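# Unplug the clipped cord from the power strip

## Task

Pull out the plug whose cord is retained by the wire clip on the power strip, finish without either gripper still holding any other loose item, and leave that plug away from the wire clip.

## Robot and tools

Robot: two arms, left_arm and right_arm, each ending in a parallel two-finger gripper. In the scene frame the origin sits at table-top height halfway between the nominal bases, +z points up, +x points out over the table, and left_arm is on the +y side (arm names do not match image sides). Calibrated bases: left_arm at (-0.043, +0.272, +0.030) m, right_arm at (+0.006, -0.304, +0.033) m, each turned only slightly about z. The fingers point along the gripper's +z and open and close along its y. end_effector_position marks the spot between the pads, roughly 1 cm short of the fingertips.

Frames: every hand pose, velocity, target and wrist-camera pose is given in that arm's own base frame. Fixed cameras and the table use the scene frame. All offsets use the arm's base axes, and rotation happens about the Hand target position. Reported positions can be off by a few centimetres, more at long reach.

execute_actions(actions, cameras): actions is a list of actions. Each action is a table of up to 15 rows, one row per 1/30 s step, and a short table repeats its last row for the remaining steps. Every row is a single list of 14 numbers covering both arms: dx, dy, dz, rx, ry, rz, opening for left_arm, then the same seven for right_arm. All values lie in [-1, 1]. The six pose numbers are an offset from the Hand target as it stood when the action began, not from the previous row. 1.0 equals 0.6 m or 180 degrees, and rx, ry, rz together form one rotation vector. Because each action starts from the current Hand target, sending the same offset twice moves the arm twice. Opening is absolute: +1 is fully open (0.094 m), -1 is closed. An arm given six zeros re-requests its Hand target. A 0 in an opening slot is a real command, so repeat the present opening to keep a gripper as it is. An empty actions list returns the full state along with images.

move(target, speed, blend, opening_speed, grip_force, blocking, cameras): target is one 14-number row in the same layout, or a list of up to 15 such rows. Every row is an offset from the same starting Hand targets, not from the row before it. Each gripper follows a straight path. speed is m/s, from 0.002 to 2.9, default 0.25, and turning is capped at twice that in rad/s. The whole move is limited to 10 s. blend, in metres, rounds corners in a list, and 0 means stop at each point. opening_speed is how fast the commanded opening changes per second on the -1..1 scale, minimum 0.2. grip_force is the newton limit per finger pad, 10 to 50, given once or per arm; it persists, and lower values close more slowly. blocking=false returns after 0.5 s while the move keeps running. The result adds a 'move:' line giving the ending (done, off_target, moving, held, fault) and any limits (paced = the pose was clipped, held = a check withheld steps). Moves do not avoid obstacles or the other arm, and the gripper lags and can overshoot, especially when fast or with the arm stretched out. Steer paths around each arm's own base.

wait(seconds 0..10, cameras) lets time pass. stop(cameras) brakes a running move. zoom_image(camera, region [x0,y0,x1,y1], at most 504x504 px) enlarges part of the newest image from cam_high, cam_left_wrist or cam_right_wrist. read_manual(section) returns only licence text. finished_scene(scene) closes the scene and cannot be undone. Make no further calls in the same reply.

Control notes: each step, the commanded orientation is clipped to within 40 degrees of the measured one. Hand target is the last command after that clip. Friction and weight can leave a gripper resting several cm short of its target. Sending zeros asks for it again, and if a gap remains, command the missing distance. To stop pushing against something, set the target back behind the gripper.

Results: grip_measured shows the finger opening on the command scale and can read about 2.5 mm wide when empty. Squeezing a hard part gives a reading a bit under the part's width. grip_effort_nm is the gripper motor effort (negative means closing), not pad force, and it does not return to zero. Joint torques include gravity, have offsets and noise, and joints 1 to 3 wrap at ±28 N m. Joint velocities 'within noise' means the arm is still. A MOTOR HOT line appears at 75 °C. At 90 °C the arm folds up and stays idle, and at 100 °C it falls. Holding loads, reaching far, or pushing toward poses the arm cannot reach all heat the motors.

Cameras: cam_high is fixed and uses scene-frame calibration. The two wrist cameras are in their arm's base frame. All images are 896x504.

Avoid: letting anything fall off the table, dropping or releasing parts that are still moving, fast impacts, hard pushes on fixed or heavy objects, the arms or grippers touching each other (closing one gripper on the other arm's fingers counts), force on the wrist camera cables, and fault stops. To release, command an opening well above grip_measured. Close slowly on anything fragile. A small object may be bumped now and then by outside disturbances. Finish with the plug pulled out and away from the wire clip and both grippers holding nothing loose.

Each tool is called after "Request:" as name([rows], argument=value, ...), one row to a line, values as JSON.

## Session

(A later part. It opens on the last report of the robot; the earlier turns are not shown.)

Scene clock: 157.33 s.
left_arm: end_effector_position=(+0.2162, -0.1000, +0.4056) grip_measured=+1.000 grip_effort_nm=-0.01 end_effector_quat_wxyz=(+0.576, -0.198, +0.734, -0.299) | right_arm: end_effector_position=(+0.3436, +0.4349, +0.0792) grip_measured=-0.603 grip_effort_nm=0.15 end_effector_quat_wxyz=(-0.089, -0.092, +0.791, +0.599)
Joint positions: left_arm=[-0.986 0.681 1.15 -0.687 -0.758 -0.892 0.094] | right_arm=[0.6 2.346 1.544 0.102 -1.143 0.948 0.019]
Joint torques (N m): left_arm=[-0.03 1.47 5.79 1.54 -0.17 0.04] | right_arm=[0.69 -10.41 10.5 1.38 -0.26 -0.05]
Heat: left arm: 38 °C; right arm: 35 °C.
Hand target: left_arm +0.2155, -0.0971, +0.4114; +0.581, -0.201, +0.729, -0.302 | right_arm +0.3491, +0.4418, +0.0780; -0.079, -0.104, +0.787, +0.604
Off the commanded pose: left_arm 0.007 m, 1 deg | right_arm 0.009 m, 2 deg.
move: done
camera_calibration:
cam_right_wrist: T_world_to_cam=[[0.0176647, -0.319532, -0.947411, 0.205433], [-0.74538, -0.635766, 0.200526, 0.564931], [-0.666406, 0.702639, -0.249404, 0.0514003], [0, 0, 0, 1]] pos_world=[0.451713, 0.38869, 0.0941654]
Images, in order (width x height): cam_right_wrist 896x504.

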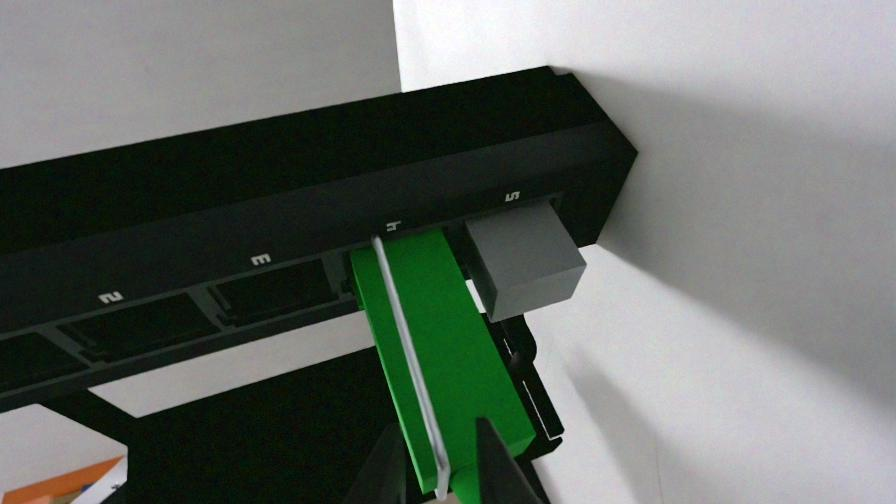

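Request:
move([
  [0,0,0,0,0,0,1,0,0.006,0,0,0,0,-0.78],
  [0,0,0,0,0,0,1,0,0.006,0.06,0,0,0,-0.78],
  [0,0,0,0,0,0,1,0,0.006,0.14,0,0,0,-0.78],
], speed=0.06, blend=[0,0.01,0], cameras=["cam_right_wrist"])

Scene clock: 162.90 s.
left_arm: end_effector_position=(+0.2162, -0.1000, +0.4056) grip_measured=+1.000 grip_effort_nm=-0.01 end_effector_quat_wxyz=(+0.576, -0.198, +0.734, -0.299) | right_arm: end_effector_position=(+0.3485, +0.4408, +0.1213) grip_measured=-0.777 grip_effort_nm=-0.16 end_effector_quat_wxyz=(-0.104, -0.072, +0.802, +0.583)
Joint positions: left_arm=[-0.986 0.681 1.15 -0.687 -0.758 -0.892 0.094] | right_arm=[0.607 2.293 1.671 -0.127 -1.118 0.961 0.01]
Joint torques (N m): left_arm=[-0.1 1.51 5.83 1.53 -0.18 0.04] | right_arm=[0.27 -17.01 10.73 1.23 -0.47 -0.05]
Heat: left arm: 38 °C; right arm: 36 °C.
Hand target: left_arm +0.2155, -0.0971, +0.4114; +0.581, -0.201, +0.729, -0.302 | right_arm +0.3491, +0.4453, +0.1621; -0.079, -0.104, +0.787, +0.604
Off the commanded pose: left_arm 0.007 m, 1 deg | right_arm 0.041 m, 5 deg.
move: off_target (right_arm)
camera_calibration:
cam_right_wrist: T_world_to_cam=[[-0.0273521, -0.361038, -0.93215, 0.279379], [-0.744691, -0.614709, 0.259939, 0.547164], [-0.666849, 0.701273, -0.252048, 0.0620551], [0, 0, 0, 1]] pos_world=[0.456491, 0.393696, 0.133835]
Images, in order (width x height): cam_right_wrist 896x504.

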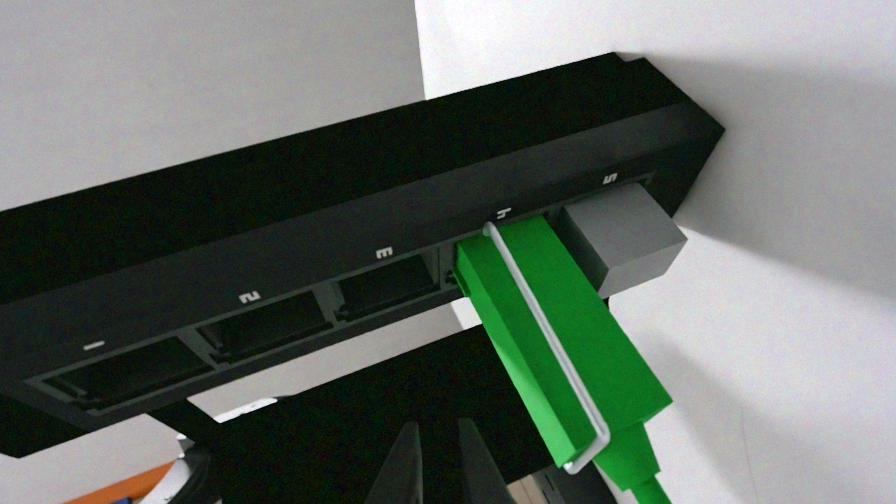

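Request:
move([
  [0,0,0,0,0,0,1,0.008,-0.125,-0.05,0,0,0,-0.6],
  [0,0,0,0,0,0,1,-0.001,-0.1287,-0.096,0,0,0,-0.6],
  [0,0,0,0,0,0,1,-0.0155,-0.003,-0.140,0,0,0,-0.6],
], speed=[0.2,0.15,0.1], blend=[0.01,0,0], cameras=["cam_right_wrist","cam_high"])

Request:
zoom_image(camera="cam_right_wrist", region=[330, 300, 580, 504])

Request:
zoom_image(camera="cam_high", region=[480, 230, 600, 330])

Scene clock: 170.27 s.
left_arm: end_effector_position=(+0.2162, -0.1000, +0.4056) grip_measured=+1.000 grip_effort_nm=-0.01 end_effector_quat_wxyz=(+0.576, -0.198, +0.734, -0.299) | right_arm: end_effector_position=(+0.3351, +0.4370, +0.0813) grip_measured=-0.603 grip_effort_nm=0.12 end_effector_quat_wxyz=(-0.087, -0.095, +0.789, +0.600)
Joint positions: left_arm=[-0.986 0.681 1.15 -0.687 -0.758 -0.892 0.094] | right_arm=[0.613 2.323 1.501 0.148 -1.135 0.969 0.019]
Joint torques (N m): left_arm=[-0.16 1.48 5.79 1.55 -0.18 0.04] | right_arm=[0.38 -10.13 10.1 1.4 -0.28 -0.05]
Heat: left arm: 38 °C; right arm: 38 °C.
Hand target: left_arm +0.2155, -0.0971, +0.4114; +0.581, -0.201, +0.729, -0.302 | right_arm +0.3398, +0.4436, +0.0780; -0.079, -0.104, +0.787, +0.604
Off the commanded pose: left_arm 0.007 m, 1 deg | right_arm 0.009 m, 1 deg.
move: done
camera_calibration:
cam_right_wrist: T_world_to_cam=[[0.0233642, -0.314342, -0.949022, 0.204243], [-0.745333, -0.63814, 0.19302, 0.561112], [-0.666283, 0.702828, -0.249199, 0.0446654], [0, 0, 0, 1]] pos_world=[0.443203, 0.390878, 0.0966562]
Images, in order (width x height): cam_high 896x504, cam_right_wrist 896x504.

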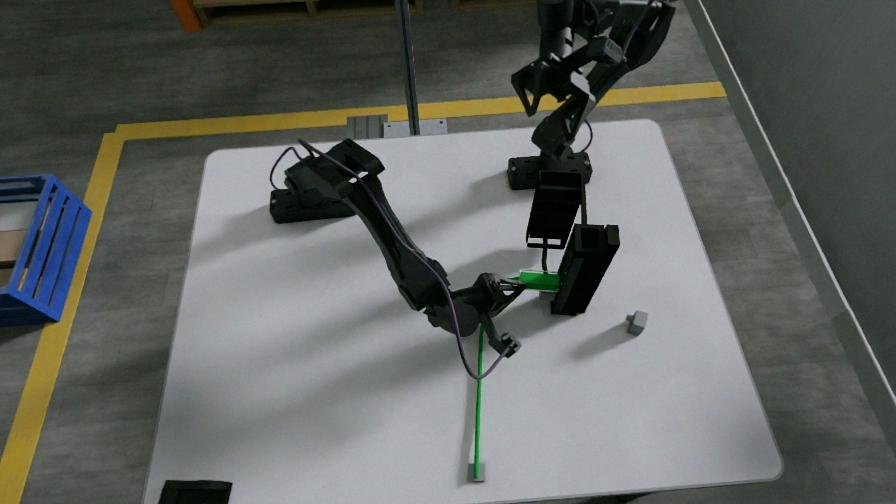

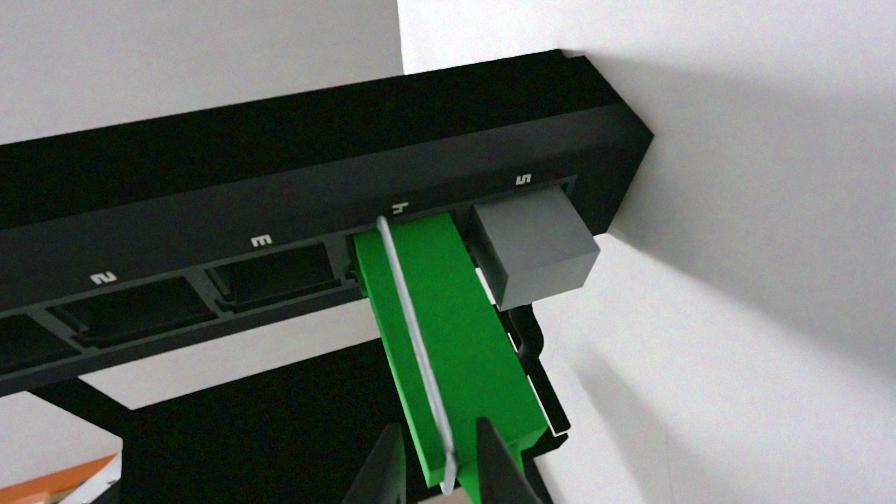

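Scaled by 2.016 from the camera's 896x504 image, which has a finer 1280x720 frame.

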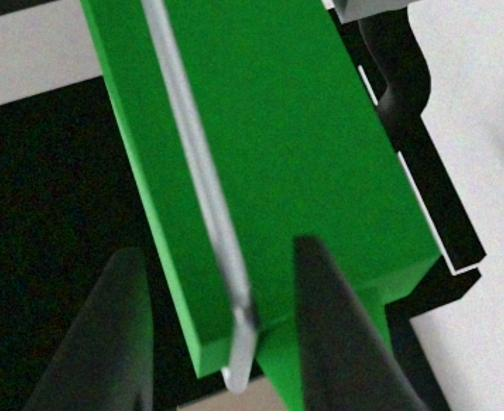

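Scaled by 4.200 from the camera's 896x504 image, which has a finer 1280x720 frame.

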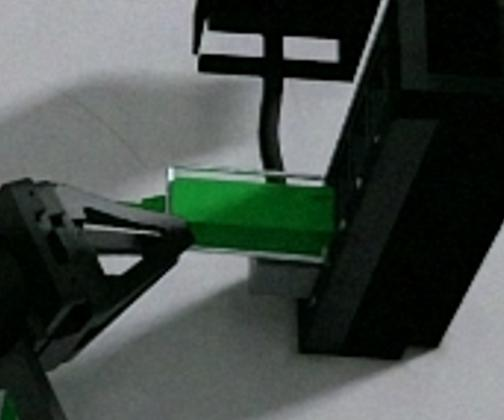

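Request:
move([
  [0,0,0,0,0,0,1,0.003,0.01,0,0,0,0,-0.75],
  [0,0,0,0,0,0,1,0.005,0.01,0.05,0,0,0,-0.75],
], speed=0.06, cameras=["cam_right_wrist"])

Request:
zoom_image(camera="cam_right_wrist", region=[330, 300, 580, 504])

Scene clock: 174.33 s.
left_arm: end_effector_position=(+0.2162, -0.1000, +0.4056) grip_measured=+1.000 grip_effort_nm=-0.01 end_effector_quat_wxyz=(+0.576, -0.198, +0.734, -0.299) | right_arm: end_effector_position=(+0.3388, +0.4412, +0.0813) grip_measured=-0.747 grip_effort_nm=-0.16 end_effector_quat_wxyz=(-0.100, -0.079, +0.797, +0.590)
Joint positions: left_arm=[-0.986 0.681 1.15 -0.687 -0.758 -0.892 0.094] | right_arm=[0.618 2.337 1.553 0.073 -1.12 0.98 0.012]
Joint torques (N m): left_arm=[-0.06 1.5 5.81 1.54 -0.17 0.04] | right_arm=[0.69 -14.65 10.84 1.19 -0.35 -0.04]
Heat: left arm: 38 °C; right arm: 38 °C.
Hand target: left_arm +0.2155, -0.0971, +0.4114; +0.581, -0.201, +0.729, -0.302 | right_arm +0.3428, +0.4495, +0.1080; -0.079, -0.104, +0.787, +0.604
Off the commanded pose: left_arm 0.007 m, 1 deg | right_arm 0.028 m, 4 deg.
move: off_target (right_arm)
camera_calibration:
cam_right_wrist: T_world_to_cam=[[-0.0130972, -0.344091, -0.938845, 0.230126], [-0.743884, -0.624073, 0.239103, 0.556108], [-0.668181, 0.701523, -0.24779, 0.0453082], [0, 0, 0, 1]] pos_world=[0.446968, 0.394451, 0.0943125]
Images, in order (width x height): cam_right_wrist 896x504.

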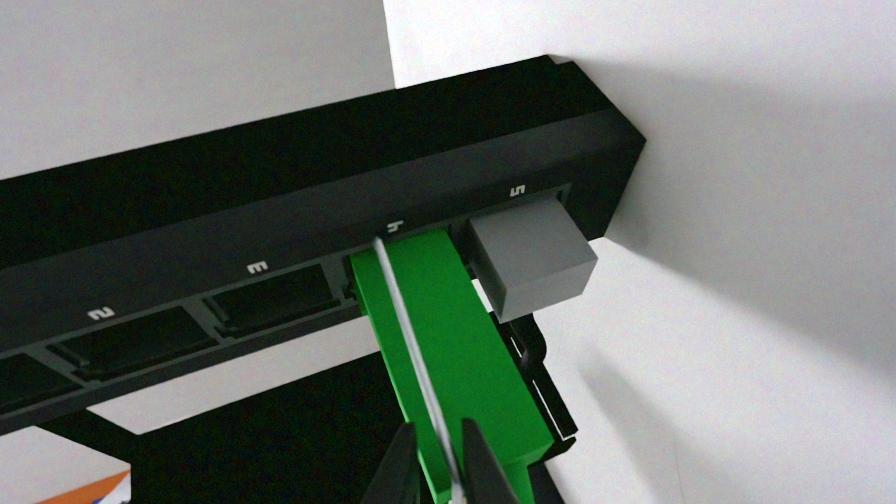

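Scaled by 2.016 from the camera's 896x504 image, which has a finer 1280x720 frame.

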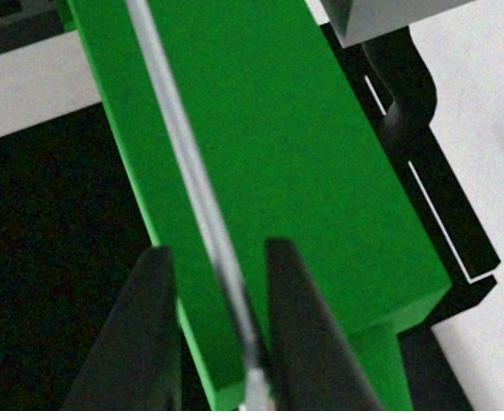

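Request:
move(target=[0,0,0,0,0,0,1,-0.008,0.0,-0.03,0,0,0,-1], speed=0.06, opening_speed=0.5, cameras=["cam_right_wrist"])

Request:
zoom_image(camera="cam_right_wrist", region=[330, 300, 580, 504])

Scene clock: 176.53 s.
left_arm: end_effector_position=(+0.2162, -0.1000, +0.4056) grip_measured=+1.000 grip_effort_nm=-0.01 end_effector_quat_wxyz=(+0.576, -0.198, +0.734, -0.299) | right_arm: end_effector_position=(+0.3389, +0.4412, +0.0814) grip_measured=-0.943 grip_effort_nm=-1.00 end_effector_quat_wxyz=(-0.098, -0.081, +0.797, +0.590)
Joint positions: left_arm=[-0.986 0.681 1.15 -0.687 -0.758 -0.892 0.094] | right_arm=[0.618 2.337 1.553 0.074 -1.119 0.977 0.003]
Joint torques (N m): left_arm=[-0.06 1.48 5.85 1.54 -0.17 0.03] | right_arm=[1.28 -12.78 7.28 1.8 -0.3 -0.03]
Heat: left arm: 38 °C; right arm: 38 °C.
Hand target: left_arm +0.2155, -0.0971, +0.4114; +0.581, -0.201, +0.729, -0.302 | right_arm +0.3380, +0.4495, +0.0900; -0.079, -0.104, +0.787, +0.604
Off the commanded pose: left_arm 0.007 m, 1 deg | right_arm 0.012 m, 4 deg.
move: off_target (right_arm)
camera_calibration:
cam_right_wrist: T_world_to_cam=[[-0.00914025, -0.343233, -0.939206, 0.228458], [-0.744649, -0.624536, 0.235484, 0.557011], [-0.667394, 0.701531, -0.24988, 0.0452419], [0, 0, 0, 1]] pos_world=[0.44706, 0.394549, 0.0947074]
Images, in order (width x height): cam_right_wrist 896x504.

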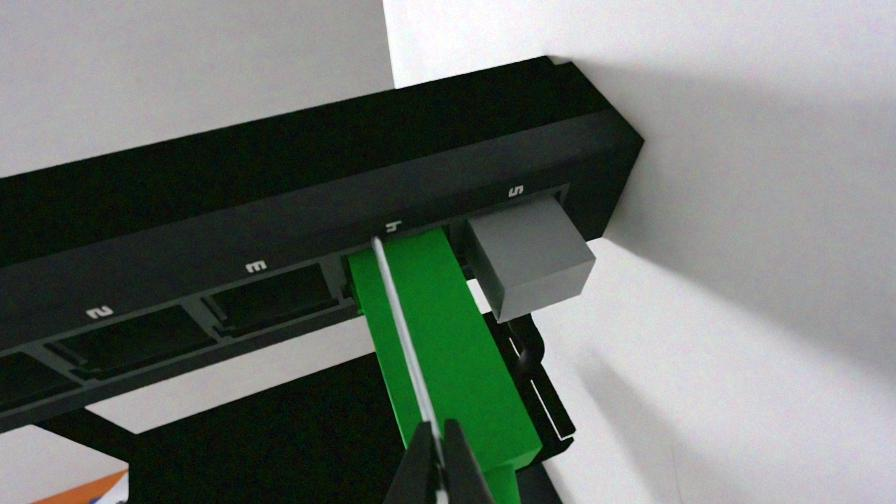

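Scaled by 2.016 from the camera's 896x504 image, which has a finer 1280x720 frame.

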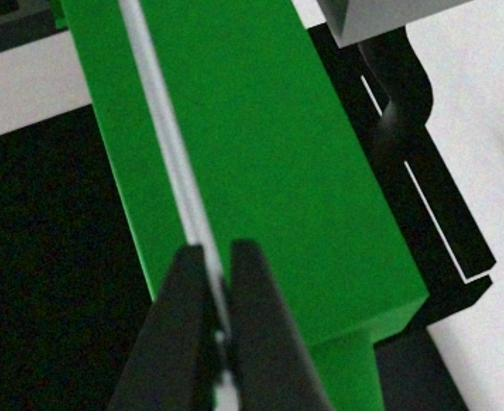

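Request:
move([
  [0,0,0,0,0,0,1,0.0,0.003,0.06,0.03,0,0,-1],
  [0,0,0,0,0,0,1,0.0,0.02,0.11,0.07,0.01,0,-1],
], speed=0.06, blend=[0.01,0], cameras=["cam_right_wrist","cam_high"])

Scene clock: 180.97 s.
left_arm: end_effector_position=(+0.2162, -0.1000, +0.4056) grip_measured=+1.000 grip_effort_nm=-0.01 end_effector_quat_wxyz=(+0.576, -0.198, +0.734, -0.299) | right_arm: end_effector_position=(+0.3385, +0.4421, +0.0950) grip_measured=-0.951 grip_effort_nm=-1.04 end_effector_quat_wxyz=(-0.132, -0.027, +0.764, +0.632)
Joint positions: left_arm=[-0.986 0.681 1.15 -0.687 -0.758 -0.892 0.094] | right_arm=[0.613 2.337 1.441 0.459 -1.164 1.337 0.002]
Joint torques (N m): left_arm=[-0.06 1.47 5.81 1.54 -0.18 0.03] | right_arm=[1.73 -16.31 10.48 2.95 -0.53 0.41]
Motor temperatures (°C): left_arm=[26 28 36 38 26 27 27] | right_arm=[27 40 35 38 27 27 25]
Heat: left arm: 38 °C; right arm: 40 °C.
Hand target: left_arm +0.2155, -0.0971, +0.4114; +0.581, -0.201, +0.729, -0.302 | right_arm +0.3380, +0.4616, +0.1560; -0.079, -0.102, +0.714, +0.688
Off the commanded pose: left_arm 0.007 m, 1 deg | right_arm 0.064 m, 14 deg.
move: off_target (right_arm)
camera_calibration:
cam_right_wrist: T_world_to_cam=[[-0.148375, -0.25408, -0.955734, 0.250957], [-0.740932, -0.611521, 0.277599, 0.542995], [-0.654984, 0.749323, -0.0975214, 0.0080099], [0, 0, 0, 1]] pos_world=[0.444805, 0.389814, 0.0898947]
Images, in order (width x height): cam_high 896x504, cam_right_wrist 896x504.

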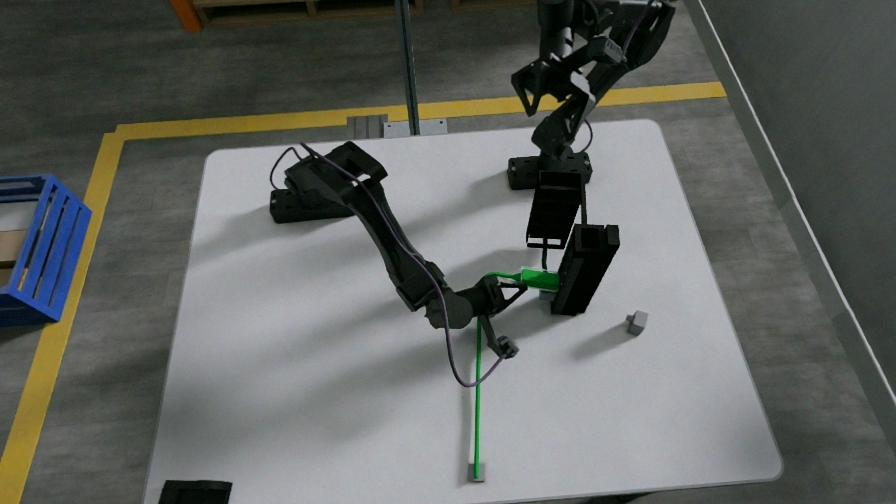

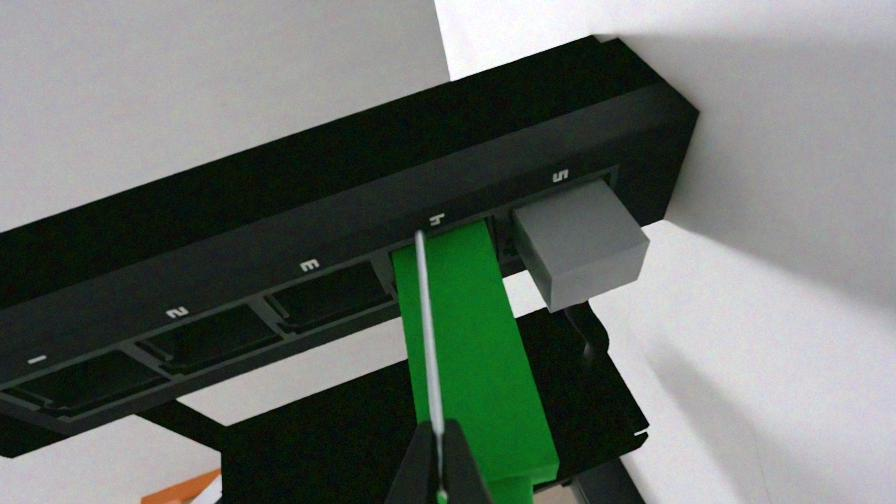

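Request:
move(target=[0,0,0,0,0,0,1,0.005,0.01,0.08,0,0,0,-1], speed=0.06, cameras=["cam_right_wrist"])

Scene clock: 183.10 s.
left_arm: end_effector_position=(+0.2162, -0.1000, +0.4056) grip_measured=+1.000 grip_effort_nm=-0.01 end_effector_quat_wxyz=(+0.576, -0.198, +0.734, -0.299) | right_arm: end_effector_position=(+0.3383, +0.4419, +0.0944) grip_measured=-0.952 grip_effort_nm=-1.03 end_effector_quat_wxyz=(-0.148, -0.007, +0.764, +0.627)
Joint positions: left_arm=[-0.986 0.681 1.15 -0.687 -0.758 -0.892 0.094] | right_arm=[0.613 2.337 1.44 0.457 -1.163 1.385 0.002]
Joint torques (N m): left_arm=[-0.06 1.51 5.81 1.54 -0.18 0.03] | right_arm=[2.41 -23.06 13.81 2.43 -0.36 0.54]
Heat: left arm: 38 °C; right arm: 41 °C.
Hand target: left_arm +0.2155, -0.0971, +0.4114; +0.581, -0.201, +0.729, -0.302 | right_arm +0.3410, +0.4676, +0.2041; -0.079, -0.102, +0.714, +0.688
Off the commanded pose: left_arm 0.007 m, 1 deg | right_arm 0.113 m, 16 deg.
move: off_target (right_arm)
camera_calibration:
cam_right_wrist: T_world_to_cam=[[-0.196086, -0.265164, -0.944054, 0.270148], [-0.731844, -0.601202, 0.320873, 0.531166], [-0.652652, 0.753819, -0.0761714, 0.00321409], [0, 0, 0, 1]] pos_world=[0.443801, 0.388549, 0.0848427]
Images, in order (width x height): cam_right_wrist 896x504.

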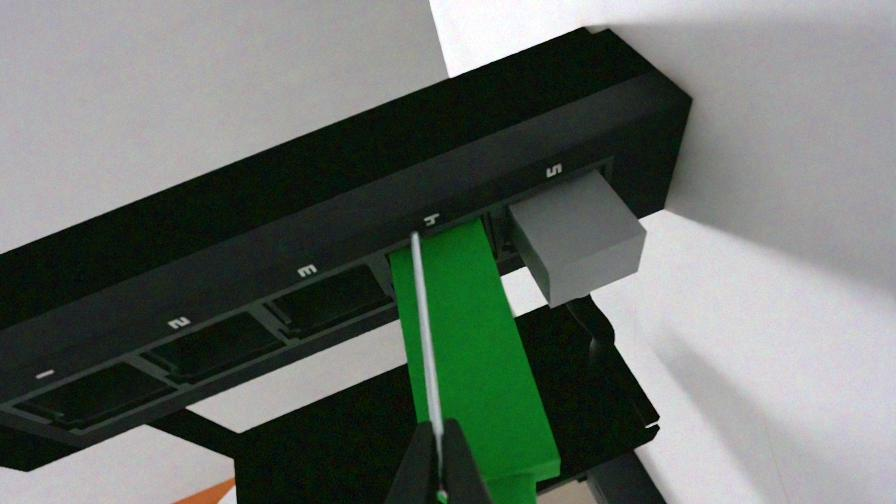

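Request:
move([
  [0,0,0,0,0,0,1,-0.003,-0.02,-0.13,-0.05,0,0,-1],
  [0,0,0,0,0,0,1,-0.003,-0.02,-0.13,-0.05,0,0,-0.8],
], speed=0.1, opening_speed=0.6, cameras=["cam_right_wrist","cam_high"])

Request:
zoom_image(camera="cam_high", region=[480, 230, 600, 330])

Scene clock: 187.03 s.
left_arm: end_effector_position=(+0.2162, -0.1000, +0.4056) grip_measured=+1.000 grip_effort_nm=-0.01 end_effector_quat_wxyz=(+0.576, -0.198, +0.734, -0.299) | right_arm: end_effector_position=(+0.3395, +0.4435, +0.0916) grip_measured=-0.803 grip_effort_nm=0.14 end_effector_quat_wxyz=(-0.109, -0.060, +0.781, +0.612)
Joint positions: left_arm=[-0.986 0.681 1.15 -0.687 -0.758 -0.892 0.094] | right_arm=[0.617 2.33 1.507 0.244 -1.144 1.133 0.009]
Joint torques (N m): left_arm=[-0.08 1.51 5.85 1.55 -0.17 0.05] | right_arm=[1.46 -15.39 10.91 1.43 -0.34 -0.05]
Heat: left arm: 38 °C; right arm: 43 °C.
Hand target: left_arm +0.2155, -0.0971, +0.4114; +0.581, -0.201, +0.729, -0.302 | right_arm +0.3391, +0.4556, +0.1260; -0.087, -0.096, +0.766, +0.630
Off the commanded pose: left_arm 0.007 m, 1 deg | right_arm 0.036 m, 5 deg.
move: off_target (right_arm); target 2's new opening was sent with right_arm's hand 0.039 m and 6 deg from that target
camera_calibration:
cam_right_wrist: T_world_to_cam=[[-0.0619315, -0.296503, -0.953022, 0.23739], [-0.745983, -0.620611, 0.241561, 0.55452], [-0.663079, 0.725898, -0.18275, 0.0281777], [0, 0, 0, 1]] pos_world=[0.447048, 0.394074, 0.0974371]
Images, in order (width x height): cam_high 896x504, cam_right_wrist 896x504.

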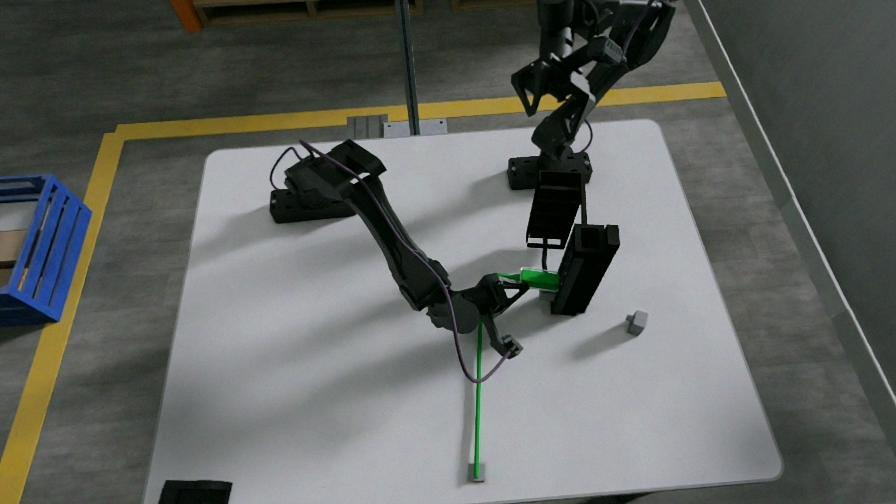

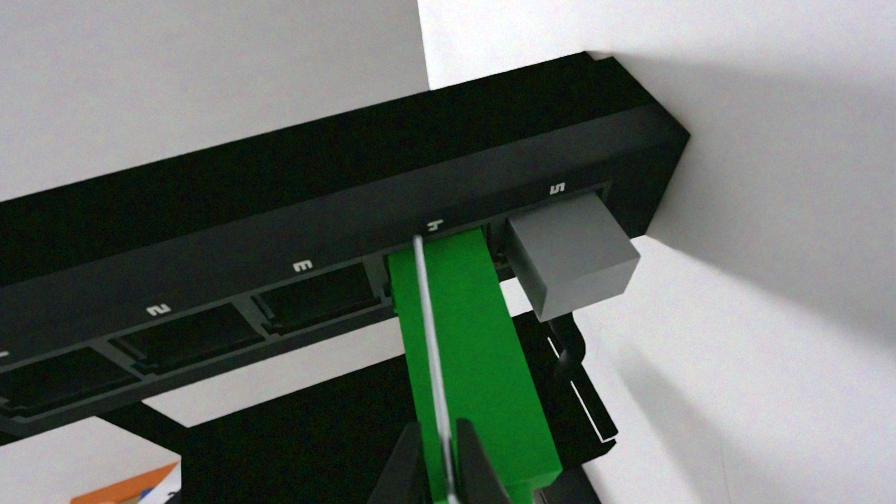

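Scaled by 4.200 from the camera's 896x504 image, which has a finer 1280x720 frame.

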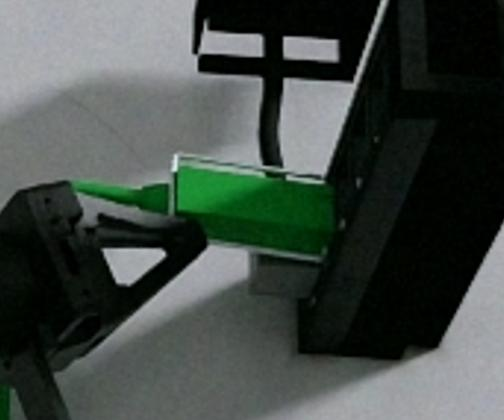

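Request:
move(target=[0,0,0,0,0,0,1,0.004,0,0.1,0,0,0,-0.8], speed=0.06, cameras=["cam_right_wrist","cam_high"])

Request:
zoom_image(camera="cam_high", region=[480, 230, 600, 330])

Scene clock: 190.87 s.
left_arm: end_effector_position=(+0.2162, -0.1000, +0.4056) grip_measured=+1.000 grip_effort_nm=-0.01 end_effector_quat_wxyz=(+0.576, -0.198, +0.734, -0.299) | right_arm: end_effector_position=(+0.3426, +0.4524, +0.1454) grip_measured=-0.802 grip_effort_nm=0.11 end_effector_quat_wxyz=(-0.109, -0.064, +0.782, +0.610)
Joint positions: left_arm=[-0.986 0.681 1.15 -0.687 -0.758 -0.892 0.094] | right_arm=[0.628 2.261 1.628 0.051 -1.137 1.128 0.009]
Joint torques (N m): left_arm=[-0.09 1.47 5.83 1.54 -0.18 0.04] | right_arm=[0.32 -16.76 10.97 1.34 -0.43 0]
Heat: left arm: 38 °C; right arm: 43 °C.
Hand target: left_arm +0.2155, -0.0971, +0.4114; +0.581, -0.201, +0.729, -0.302 | right_arm +0.3416, +0.4556, +0.1860; -0.087, -0.096, +0.766, +0.630
Off the commanded pose: left_arm 0.007 m, 1 deg | right_arm 0.041 m, 5 deg.
move: off_target (right_arm)
camera_calibration:
cam_right_wrist: T_world_to_cam=[[-0.0544735, -0.299593, -0.952511, 0.290192], [-0.743262, -0.624838, 0.239037, 0.550708], [-0.666779, 0.720986, -0.188639, 0.0379619], [0, 0, 0, 1]] pos_world=[0.45044, 0.403673, 0.151932]
Images, in order (width x height): cam_high 896x504, cam_right_wrist 896x504.

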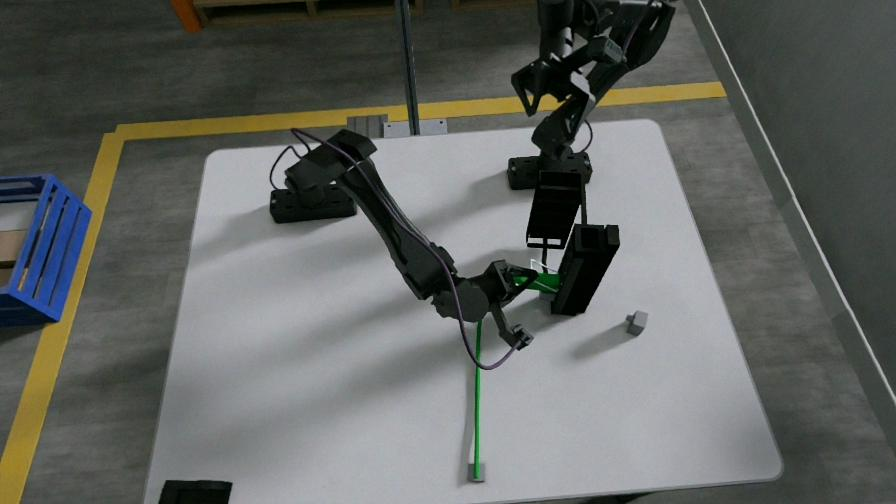

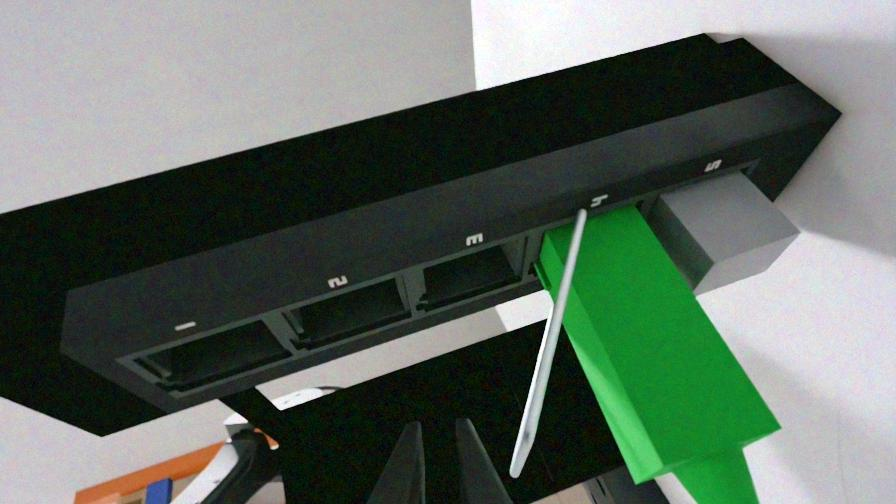

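Scaled by 4.200 from the camera's 896x504 image, which has a finer 1280x720 frame.

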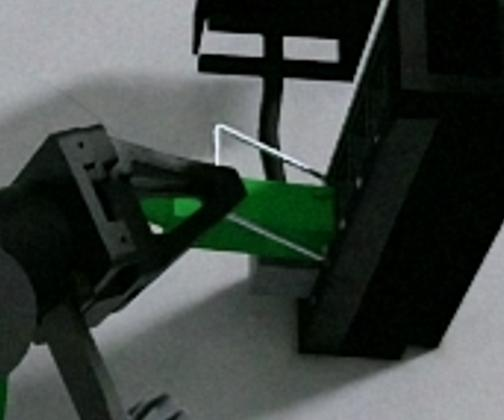

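Request:
move([
  [0,0,0,0,0,0,1,0.006,-0.16,0.01,0,0,0,-0.5],
  [0,0,0,0,0,0,1,-0.059,-0.1143,-0.115,-0.0783,-0.4638,0.0907,0.1],
], speed=0.2, blend=[0.02,0], cameras=["cam_right_wrist","cam_high"])

Request:
zoom_image(camera="cam_high", region=[460, 220, 610, 345])

Scene clock: 199.53 s.
left_arm: end_effector_position=(+0.2162, -0.1000, +0.4056) grip_measured=+1.000 grip_effort_nm=-0.01 end_effector_quat_wxyz=(+0.576, -0.198, +0.734, -0.299) | right_arm: end_effector_position=(+0.3070, +0.3841, +0.0932) grip_measured=+0.097 grip_effort_nm=0.15 end_effector_quat_wxyz=(+0.321, -0.570, +0.695, +0.297)
Joint positions: left_arm=[-0.986 0.681 1.15 -0.687 -0.758 -0.892 0.094] | right_arm=[0.7 1.892 1.184 -0.104 -0.555 -0.448 0.052]
Joint torques (N m): left_arm=[-0.06 1.48 5.75 1.54 -0.18 0.05] | right_arm=[0.24 -13.65 6.82 1.57 -0.25 -0.12]
Heat: left arm: 39 °C; right arm: 43 °C.
Hand target: left_arm +0.2155, -0.0971, +0.4114; +0.581, -0.201, +0.729, -0.302 | right_arm +0.3062, +0.3870, +0.1171; +0.351, -0.576, +0.675, +0.300
Off the commanded pose: left_arm 0.007 m, 1 deg | right_arm 0.024 m, 4 deg.
move: off_target (right_arm); target 2's new opening was sent with right_arm's hand 0.024 m and 4 deg from that target
camera_calibration:
cam_right_wrist: T_world_to_cam=[[0.971959, -0.230996, -0.0440125, -0.208001], [-0.228231, -0.881608, -0.413133, 0.495473], [0.0566302, 0.411593, -0.909607, 0.017506], [0, 0, 0, 1]] pos_world=[0.314259, 0.38156, 0.211465]
Images, in order (width x height): cam_high 896x504, cam_right_wrist 896x504.

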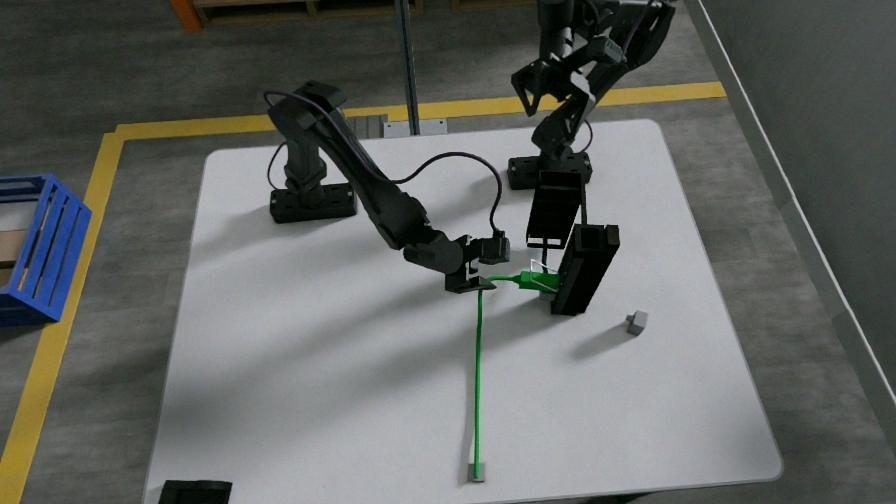

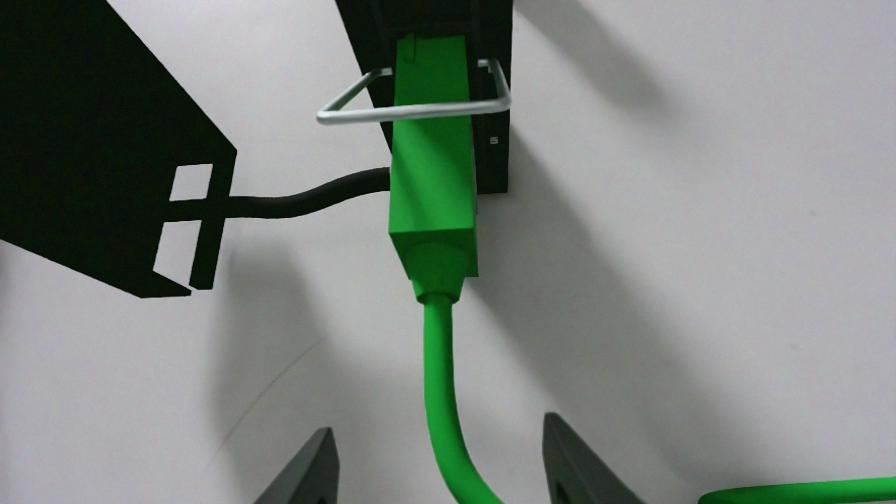

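Scaled by 3.360 from the camera's 896x504 image, which has a finer 1280x720 frame.

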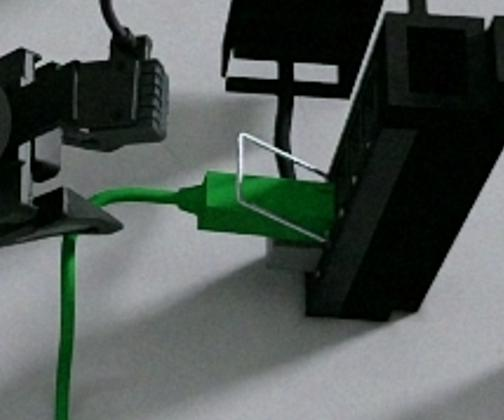

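Request:
move(target=[0,0,0,0,0,0,1,0.0097,0.035,-0.0085,0.055,-0.0087,0,0.1], speed=0.15, cameras=["cam_right_wrist"])

Scene clock: 206.67 s.
left_arm: end_effector_position=(+0.2162, -0.1000, +0.4056) grip_measured=+1.000 grip_effort_nm=-0.01 end_effector_quat_wxyz=(+0.576, -0.198, +0.734, -0.299) | right_arm: end_effector_position=(+0.3177, +0.4042, +0.1206) grip_measured=+0.097 grip_effort_nm=0.15 end_effector_quat_wxyz=(+0.416, -0.545, +0.646, +0.336)
Joint positions: left_arm=[-0.986 0.681 1.15 -0.687 -0.758 -0.892 0.094] | right_arm=[0.703 1.892 1.089 0.257 -0.602 -0.352 0.052]
Joint torques (N m): left_arm=[-0.08 1.47 5.81 1.53 -0.18 0.04] | right_arm=[0.32 -7.41 6.64 1.82 -0.41 0.09]
Heat: left arm: 39 °C; right arm: 42 °C.
Hand target: left_arm +0.2155, -0.0971, +0.4114; +0.581, -0.201, +0.729, -0.302 | right_arm +0.3121, +0.4080, +0.1120; +0.409, -0.547, +0.641, +0.349
Off the commanded pose: left_arm 0.007 m, 1 deg | right_arm 0.011 m, 2 deg.
move: off_target (right_arm)
camera_calibration:
cam_right_wrist: T_world_to_cam=[[0.971142, -0.238384, 0.00756601, -0.215581], [-0.184975, -0.772829, -0.607058, 0.49255], [0.15056, 0.58814, -0.794621, -0.0813953], [0, 0, 0, 1]] pos_world=[0.312724, 0.377138, 0.235959]
Images, in order (width x height): cam_right_wrist 896x504.

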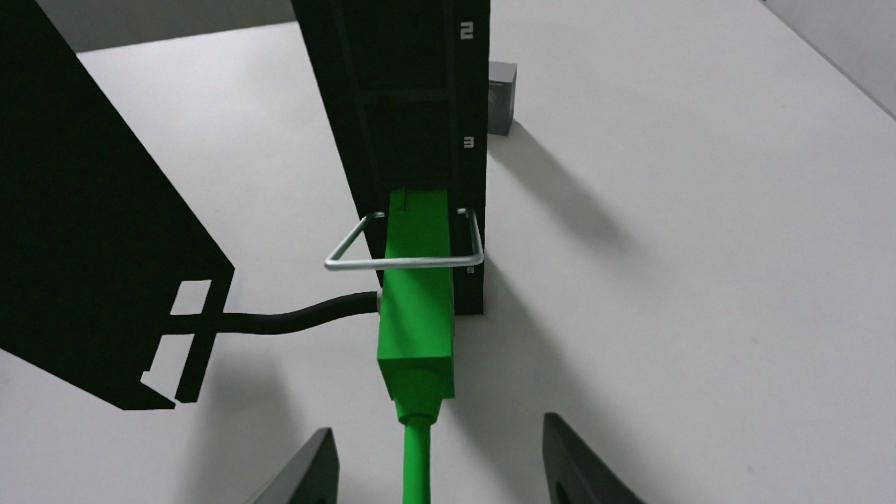

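Request:
move(target=[0,0,0,0,0,0,1,0.006,0.088,-0.08,0,0,0,0.1], speed=0.12, cameras=["cam_right_wrist","cam_high"])

Request:
zoom_image(camera="cam_high", region=[460, 220, 610, 345])

Scene clock: 209.77 s.
left_arm: end_effector_position=(+0.2162, -0.1000, +0.4056) grip_measured=+1.000 grip_effort_nm=-0.01 end_effector_quat_wxyz=(+0.576, -0.198, +0.734, -0.299) | right_arm: end_effector_position=(+0.3118, +0.4530, +0.0662) grip_measured=+0.097 grip_effort_nm=0.14 end_effector_quat_wxyz=(+0.404, -0.548, +0.645, +0.347)
Joint positions: left_arm=[-0.986 0.681 1.15 -0.687 -0.758 -0.892 0.094] | right_arm=[0.793 2.117 1.169 0.416 -0.552 -0.294 0.052]
Joint torques (N m): left_arm=[-0.09 1.47 5.81 1.54 -0.17 0.03] | right_arm=[0.43 -8.28 9.68 1.67 -0.13 0.11]
Heat: left arm: 39 °C; right arm: 41 °C.
Hand target: left_arm +0.2155, -0.0971, +0.4114; +0.581, -0.201, +0.729, -0.302 | right_arm +0.3156, +0.4608, +0.0639; +0.409, -0.548, +0.641, +0.349
Off the commanded pose: left_arm 0.007 m, 1 deg | right_arm 0.009 m, 1 deg.
move: done
camera_calibration:
cam_right_wrist: T_world_to_cam=[[0.97622, -0.216228, -0.015471, -0.207827], [-0.181757, -0.777519, -0.60202, 0.496915], [0.118144, 0.590516, -0.798331, -0.143212], [0, 0, 0, 1]] pos_world=[0.310123, 0.425992, 0.181607]
Images, in order (width x height): cam_high 896x504, cam_right_wrist 896x504.

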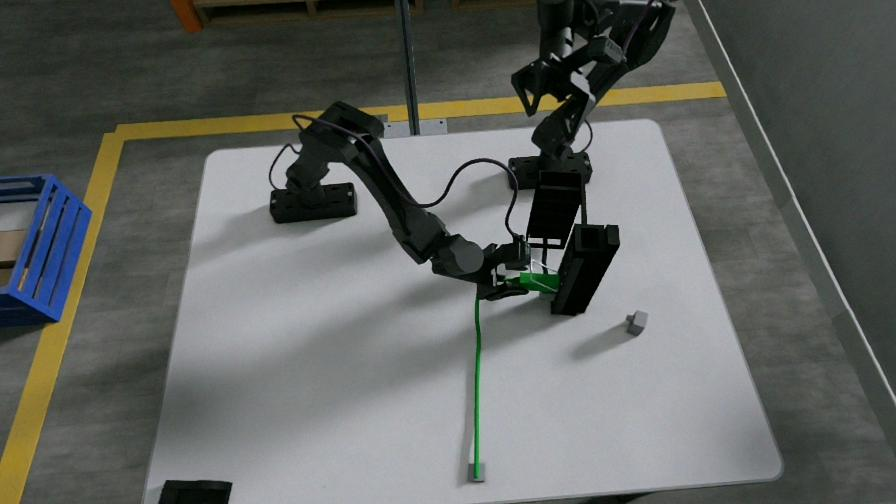

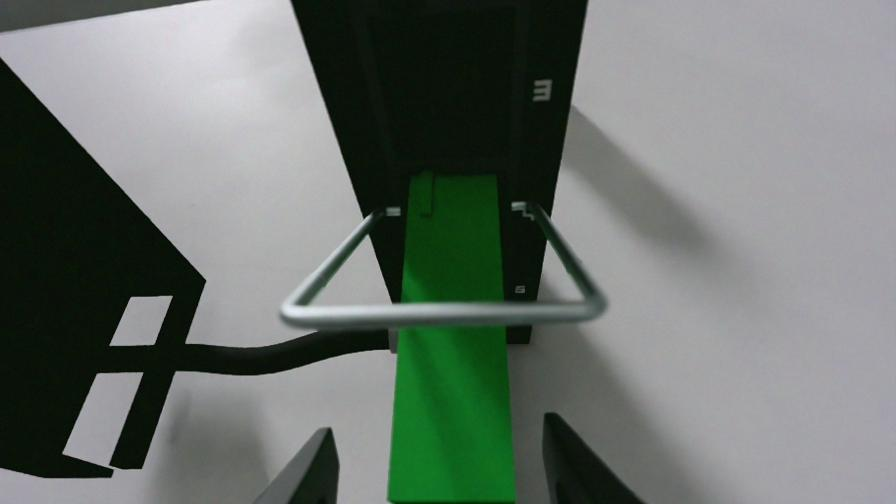

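Scaled by 3.360 from the camera's 896x504 image, which has a finer 1280x720 frame.

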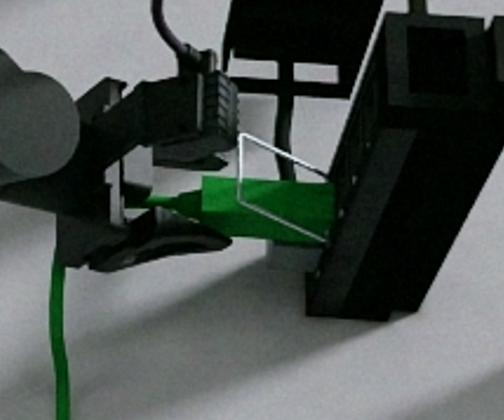

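Request:
move([
  [0,0,0,0,0,0,1,0.009,0,0.002,0,0,0,0.1],
  [0,0,0,0,0,0,1,0.009,0,0.002,0,0,0,-0.7],
], speed=0.1, opening_speed=0.8, cameras=["cam_right_wrist"])

Scene clock: 213.00 s.
left_arm: end_effector_position=(+0.2162, -0.1000, +0.4056) grip_measured=+1.000 grip_effort_nm=-0.02 end_effector_quat_wxyz=(+0.576, -0.198, +0.734, -0.299) | right_arm: end_effector_position=(+0.3161, +0.4557, +0.0683) grip_measured=-0.490 grip_effort_nm=-1.03 end_effector_quat_wxyz=(+0.409, -0.547, +0.643, +0.346)
Joint positions: left_arm=[-0.986 0.681 1.15 -0.687 -0.758 -0.892 0.094] | right_arm=[0.792 2.127 1.187 0.416 -0.55 -0.296 0.024]
Joint torques (N m): left_arm=[-0.06 1.48 5.85 1.56 -0.18 0.02] | right_arm=[-0.03 -8.68 10.32 1.58 -0.22 0.02]
Heat: left arm: 39 °C; right arm: 41 °C.
Hand target: left_arm +0.2155, -0.0971, +0.4114; +0.581, -0.201, +0.729, -0.302 | right_arm +0.3210, +0.4608, +0.0651; +0.409, -0.548, +0.641, +0.349
Off the commanded pose: left_arm 0.007 m, 1 deg | right_arm 0.008 m, 0 deg.
move: done
camera_calibration:
cam_right_wrist: T_world_to_cam=[[0.975676, -0.219051, -0.00857501, -0.210454], [-0.179027, -0.773609, -0.607847, 0.498827], [0.126516, 0.594597, -0.794008, -0.148513], [0, 0, 0, 1]] pos_world=[0.313427, 0.428103, 0.183485]
Images, in order (width x height): cam_right_wrist 896x504.

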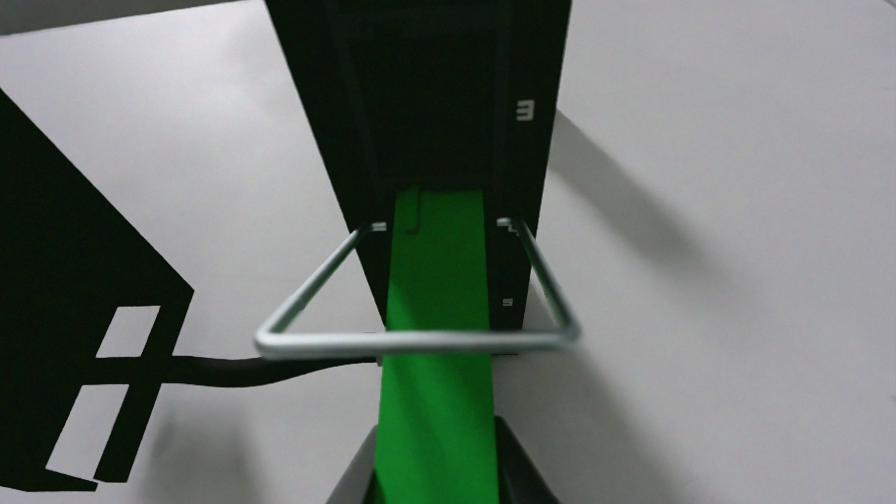

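Request:
move([
  [0,0,0,0,0,0,1,-0.017,-0.11,0.008,0,0,0,-0.7],
  [0,0,0,0,0,0,1,-0.034,-0.22,0.012,0,0,0,-0.7],
], speed=0.1, blend=[0.01,0], cameras=["cam_right_wrist","cam_high"])

Scene clock: 216.57 s.
left_arm: end_effector_position=(+0.2162, -0.1000, +0.4056) grip_measured=+1.000 grip_effort_nm=-0.01 end_effector_quat_wxyz=(+0.576, -0.198, +0.734, -0.299) | right_arm: end_effector_position=(+0.3030, +0.3260, +0.0481) grip_measured=-0.492 grip_effort_nm=-1.04 end_effector_quat_wxyz=(+0.385, -0.540, +0.667, +0.339)
Joint positions: left_arm=[-0.986 0.681 1.15 -0.687 -0.758 -0.892 0.094] | right_arm=[0.546 1.898 0.8 0.412 -0.729 -0.458 0.024]
Joint torques (N m): left_arm=[-0.03 1.51 5.83 1.55 -0.18 0.04] | right_arm=[0.06 -12.62 5.72 1.56 -0.53 -0.01]
Heat: left arm: 39 °C; right arm: 40 °C.
Hand target: left_arm +0.2155, -0.0971, +0.4114; +0.581, -0.201, +0.729, -0.302 | right_arm +0.3006, +0.3288, +0.0724; +0.409, -0.548, +0.641, +0.349
Off the commanded pose: left_arm 0.007 m, 1 deg | right_arm 0.024 m, 4 deg.
move: off_target (right_arm)
camera_calibration:
cam_right_wrist: T_world_to_cam=[[0.968952, -0.243337, -0.043816, -0.214627], [-0.225064, -0.794673, -0.563774, 0.402627], [0.102368, 0.556131, -0.824766, -0.0643431], [0, 0, 0, 1]] pos_world=[0.305167, 0.303513, 0.164518]
Images, in order (width x height): cam_high 896x504, cam_right_wrist 896x504.

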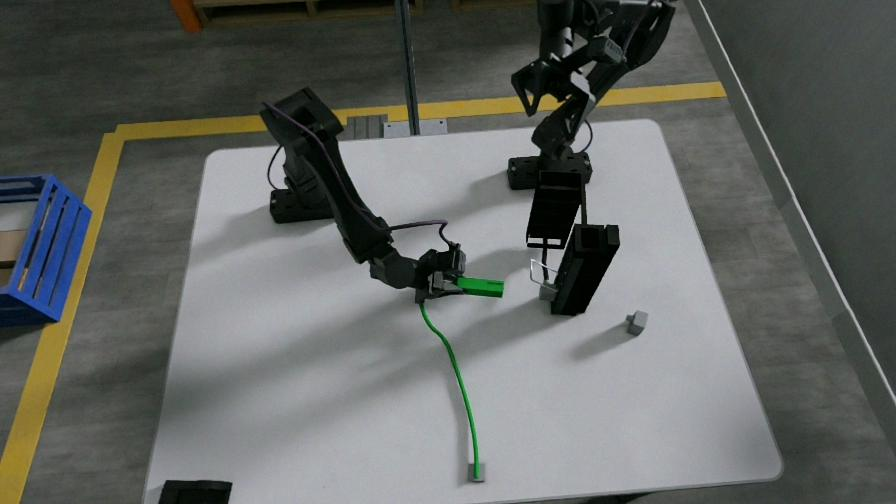

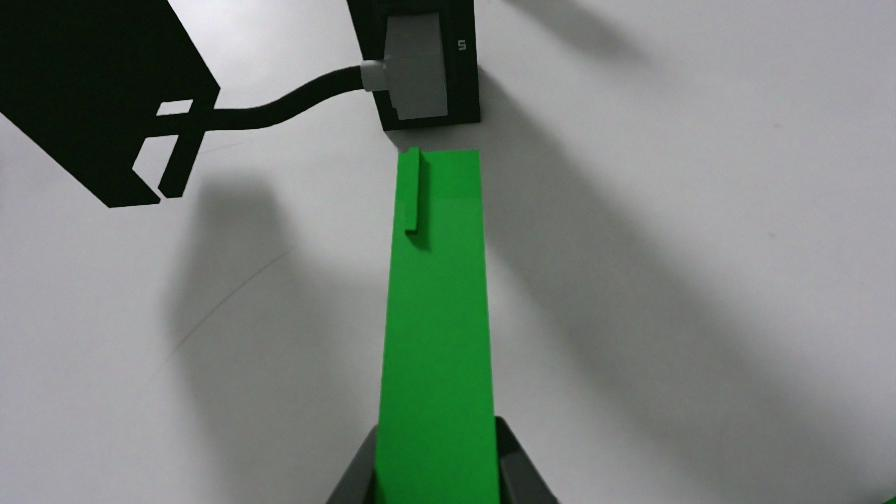

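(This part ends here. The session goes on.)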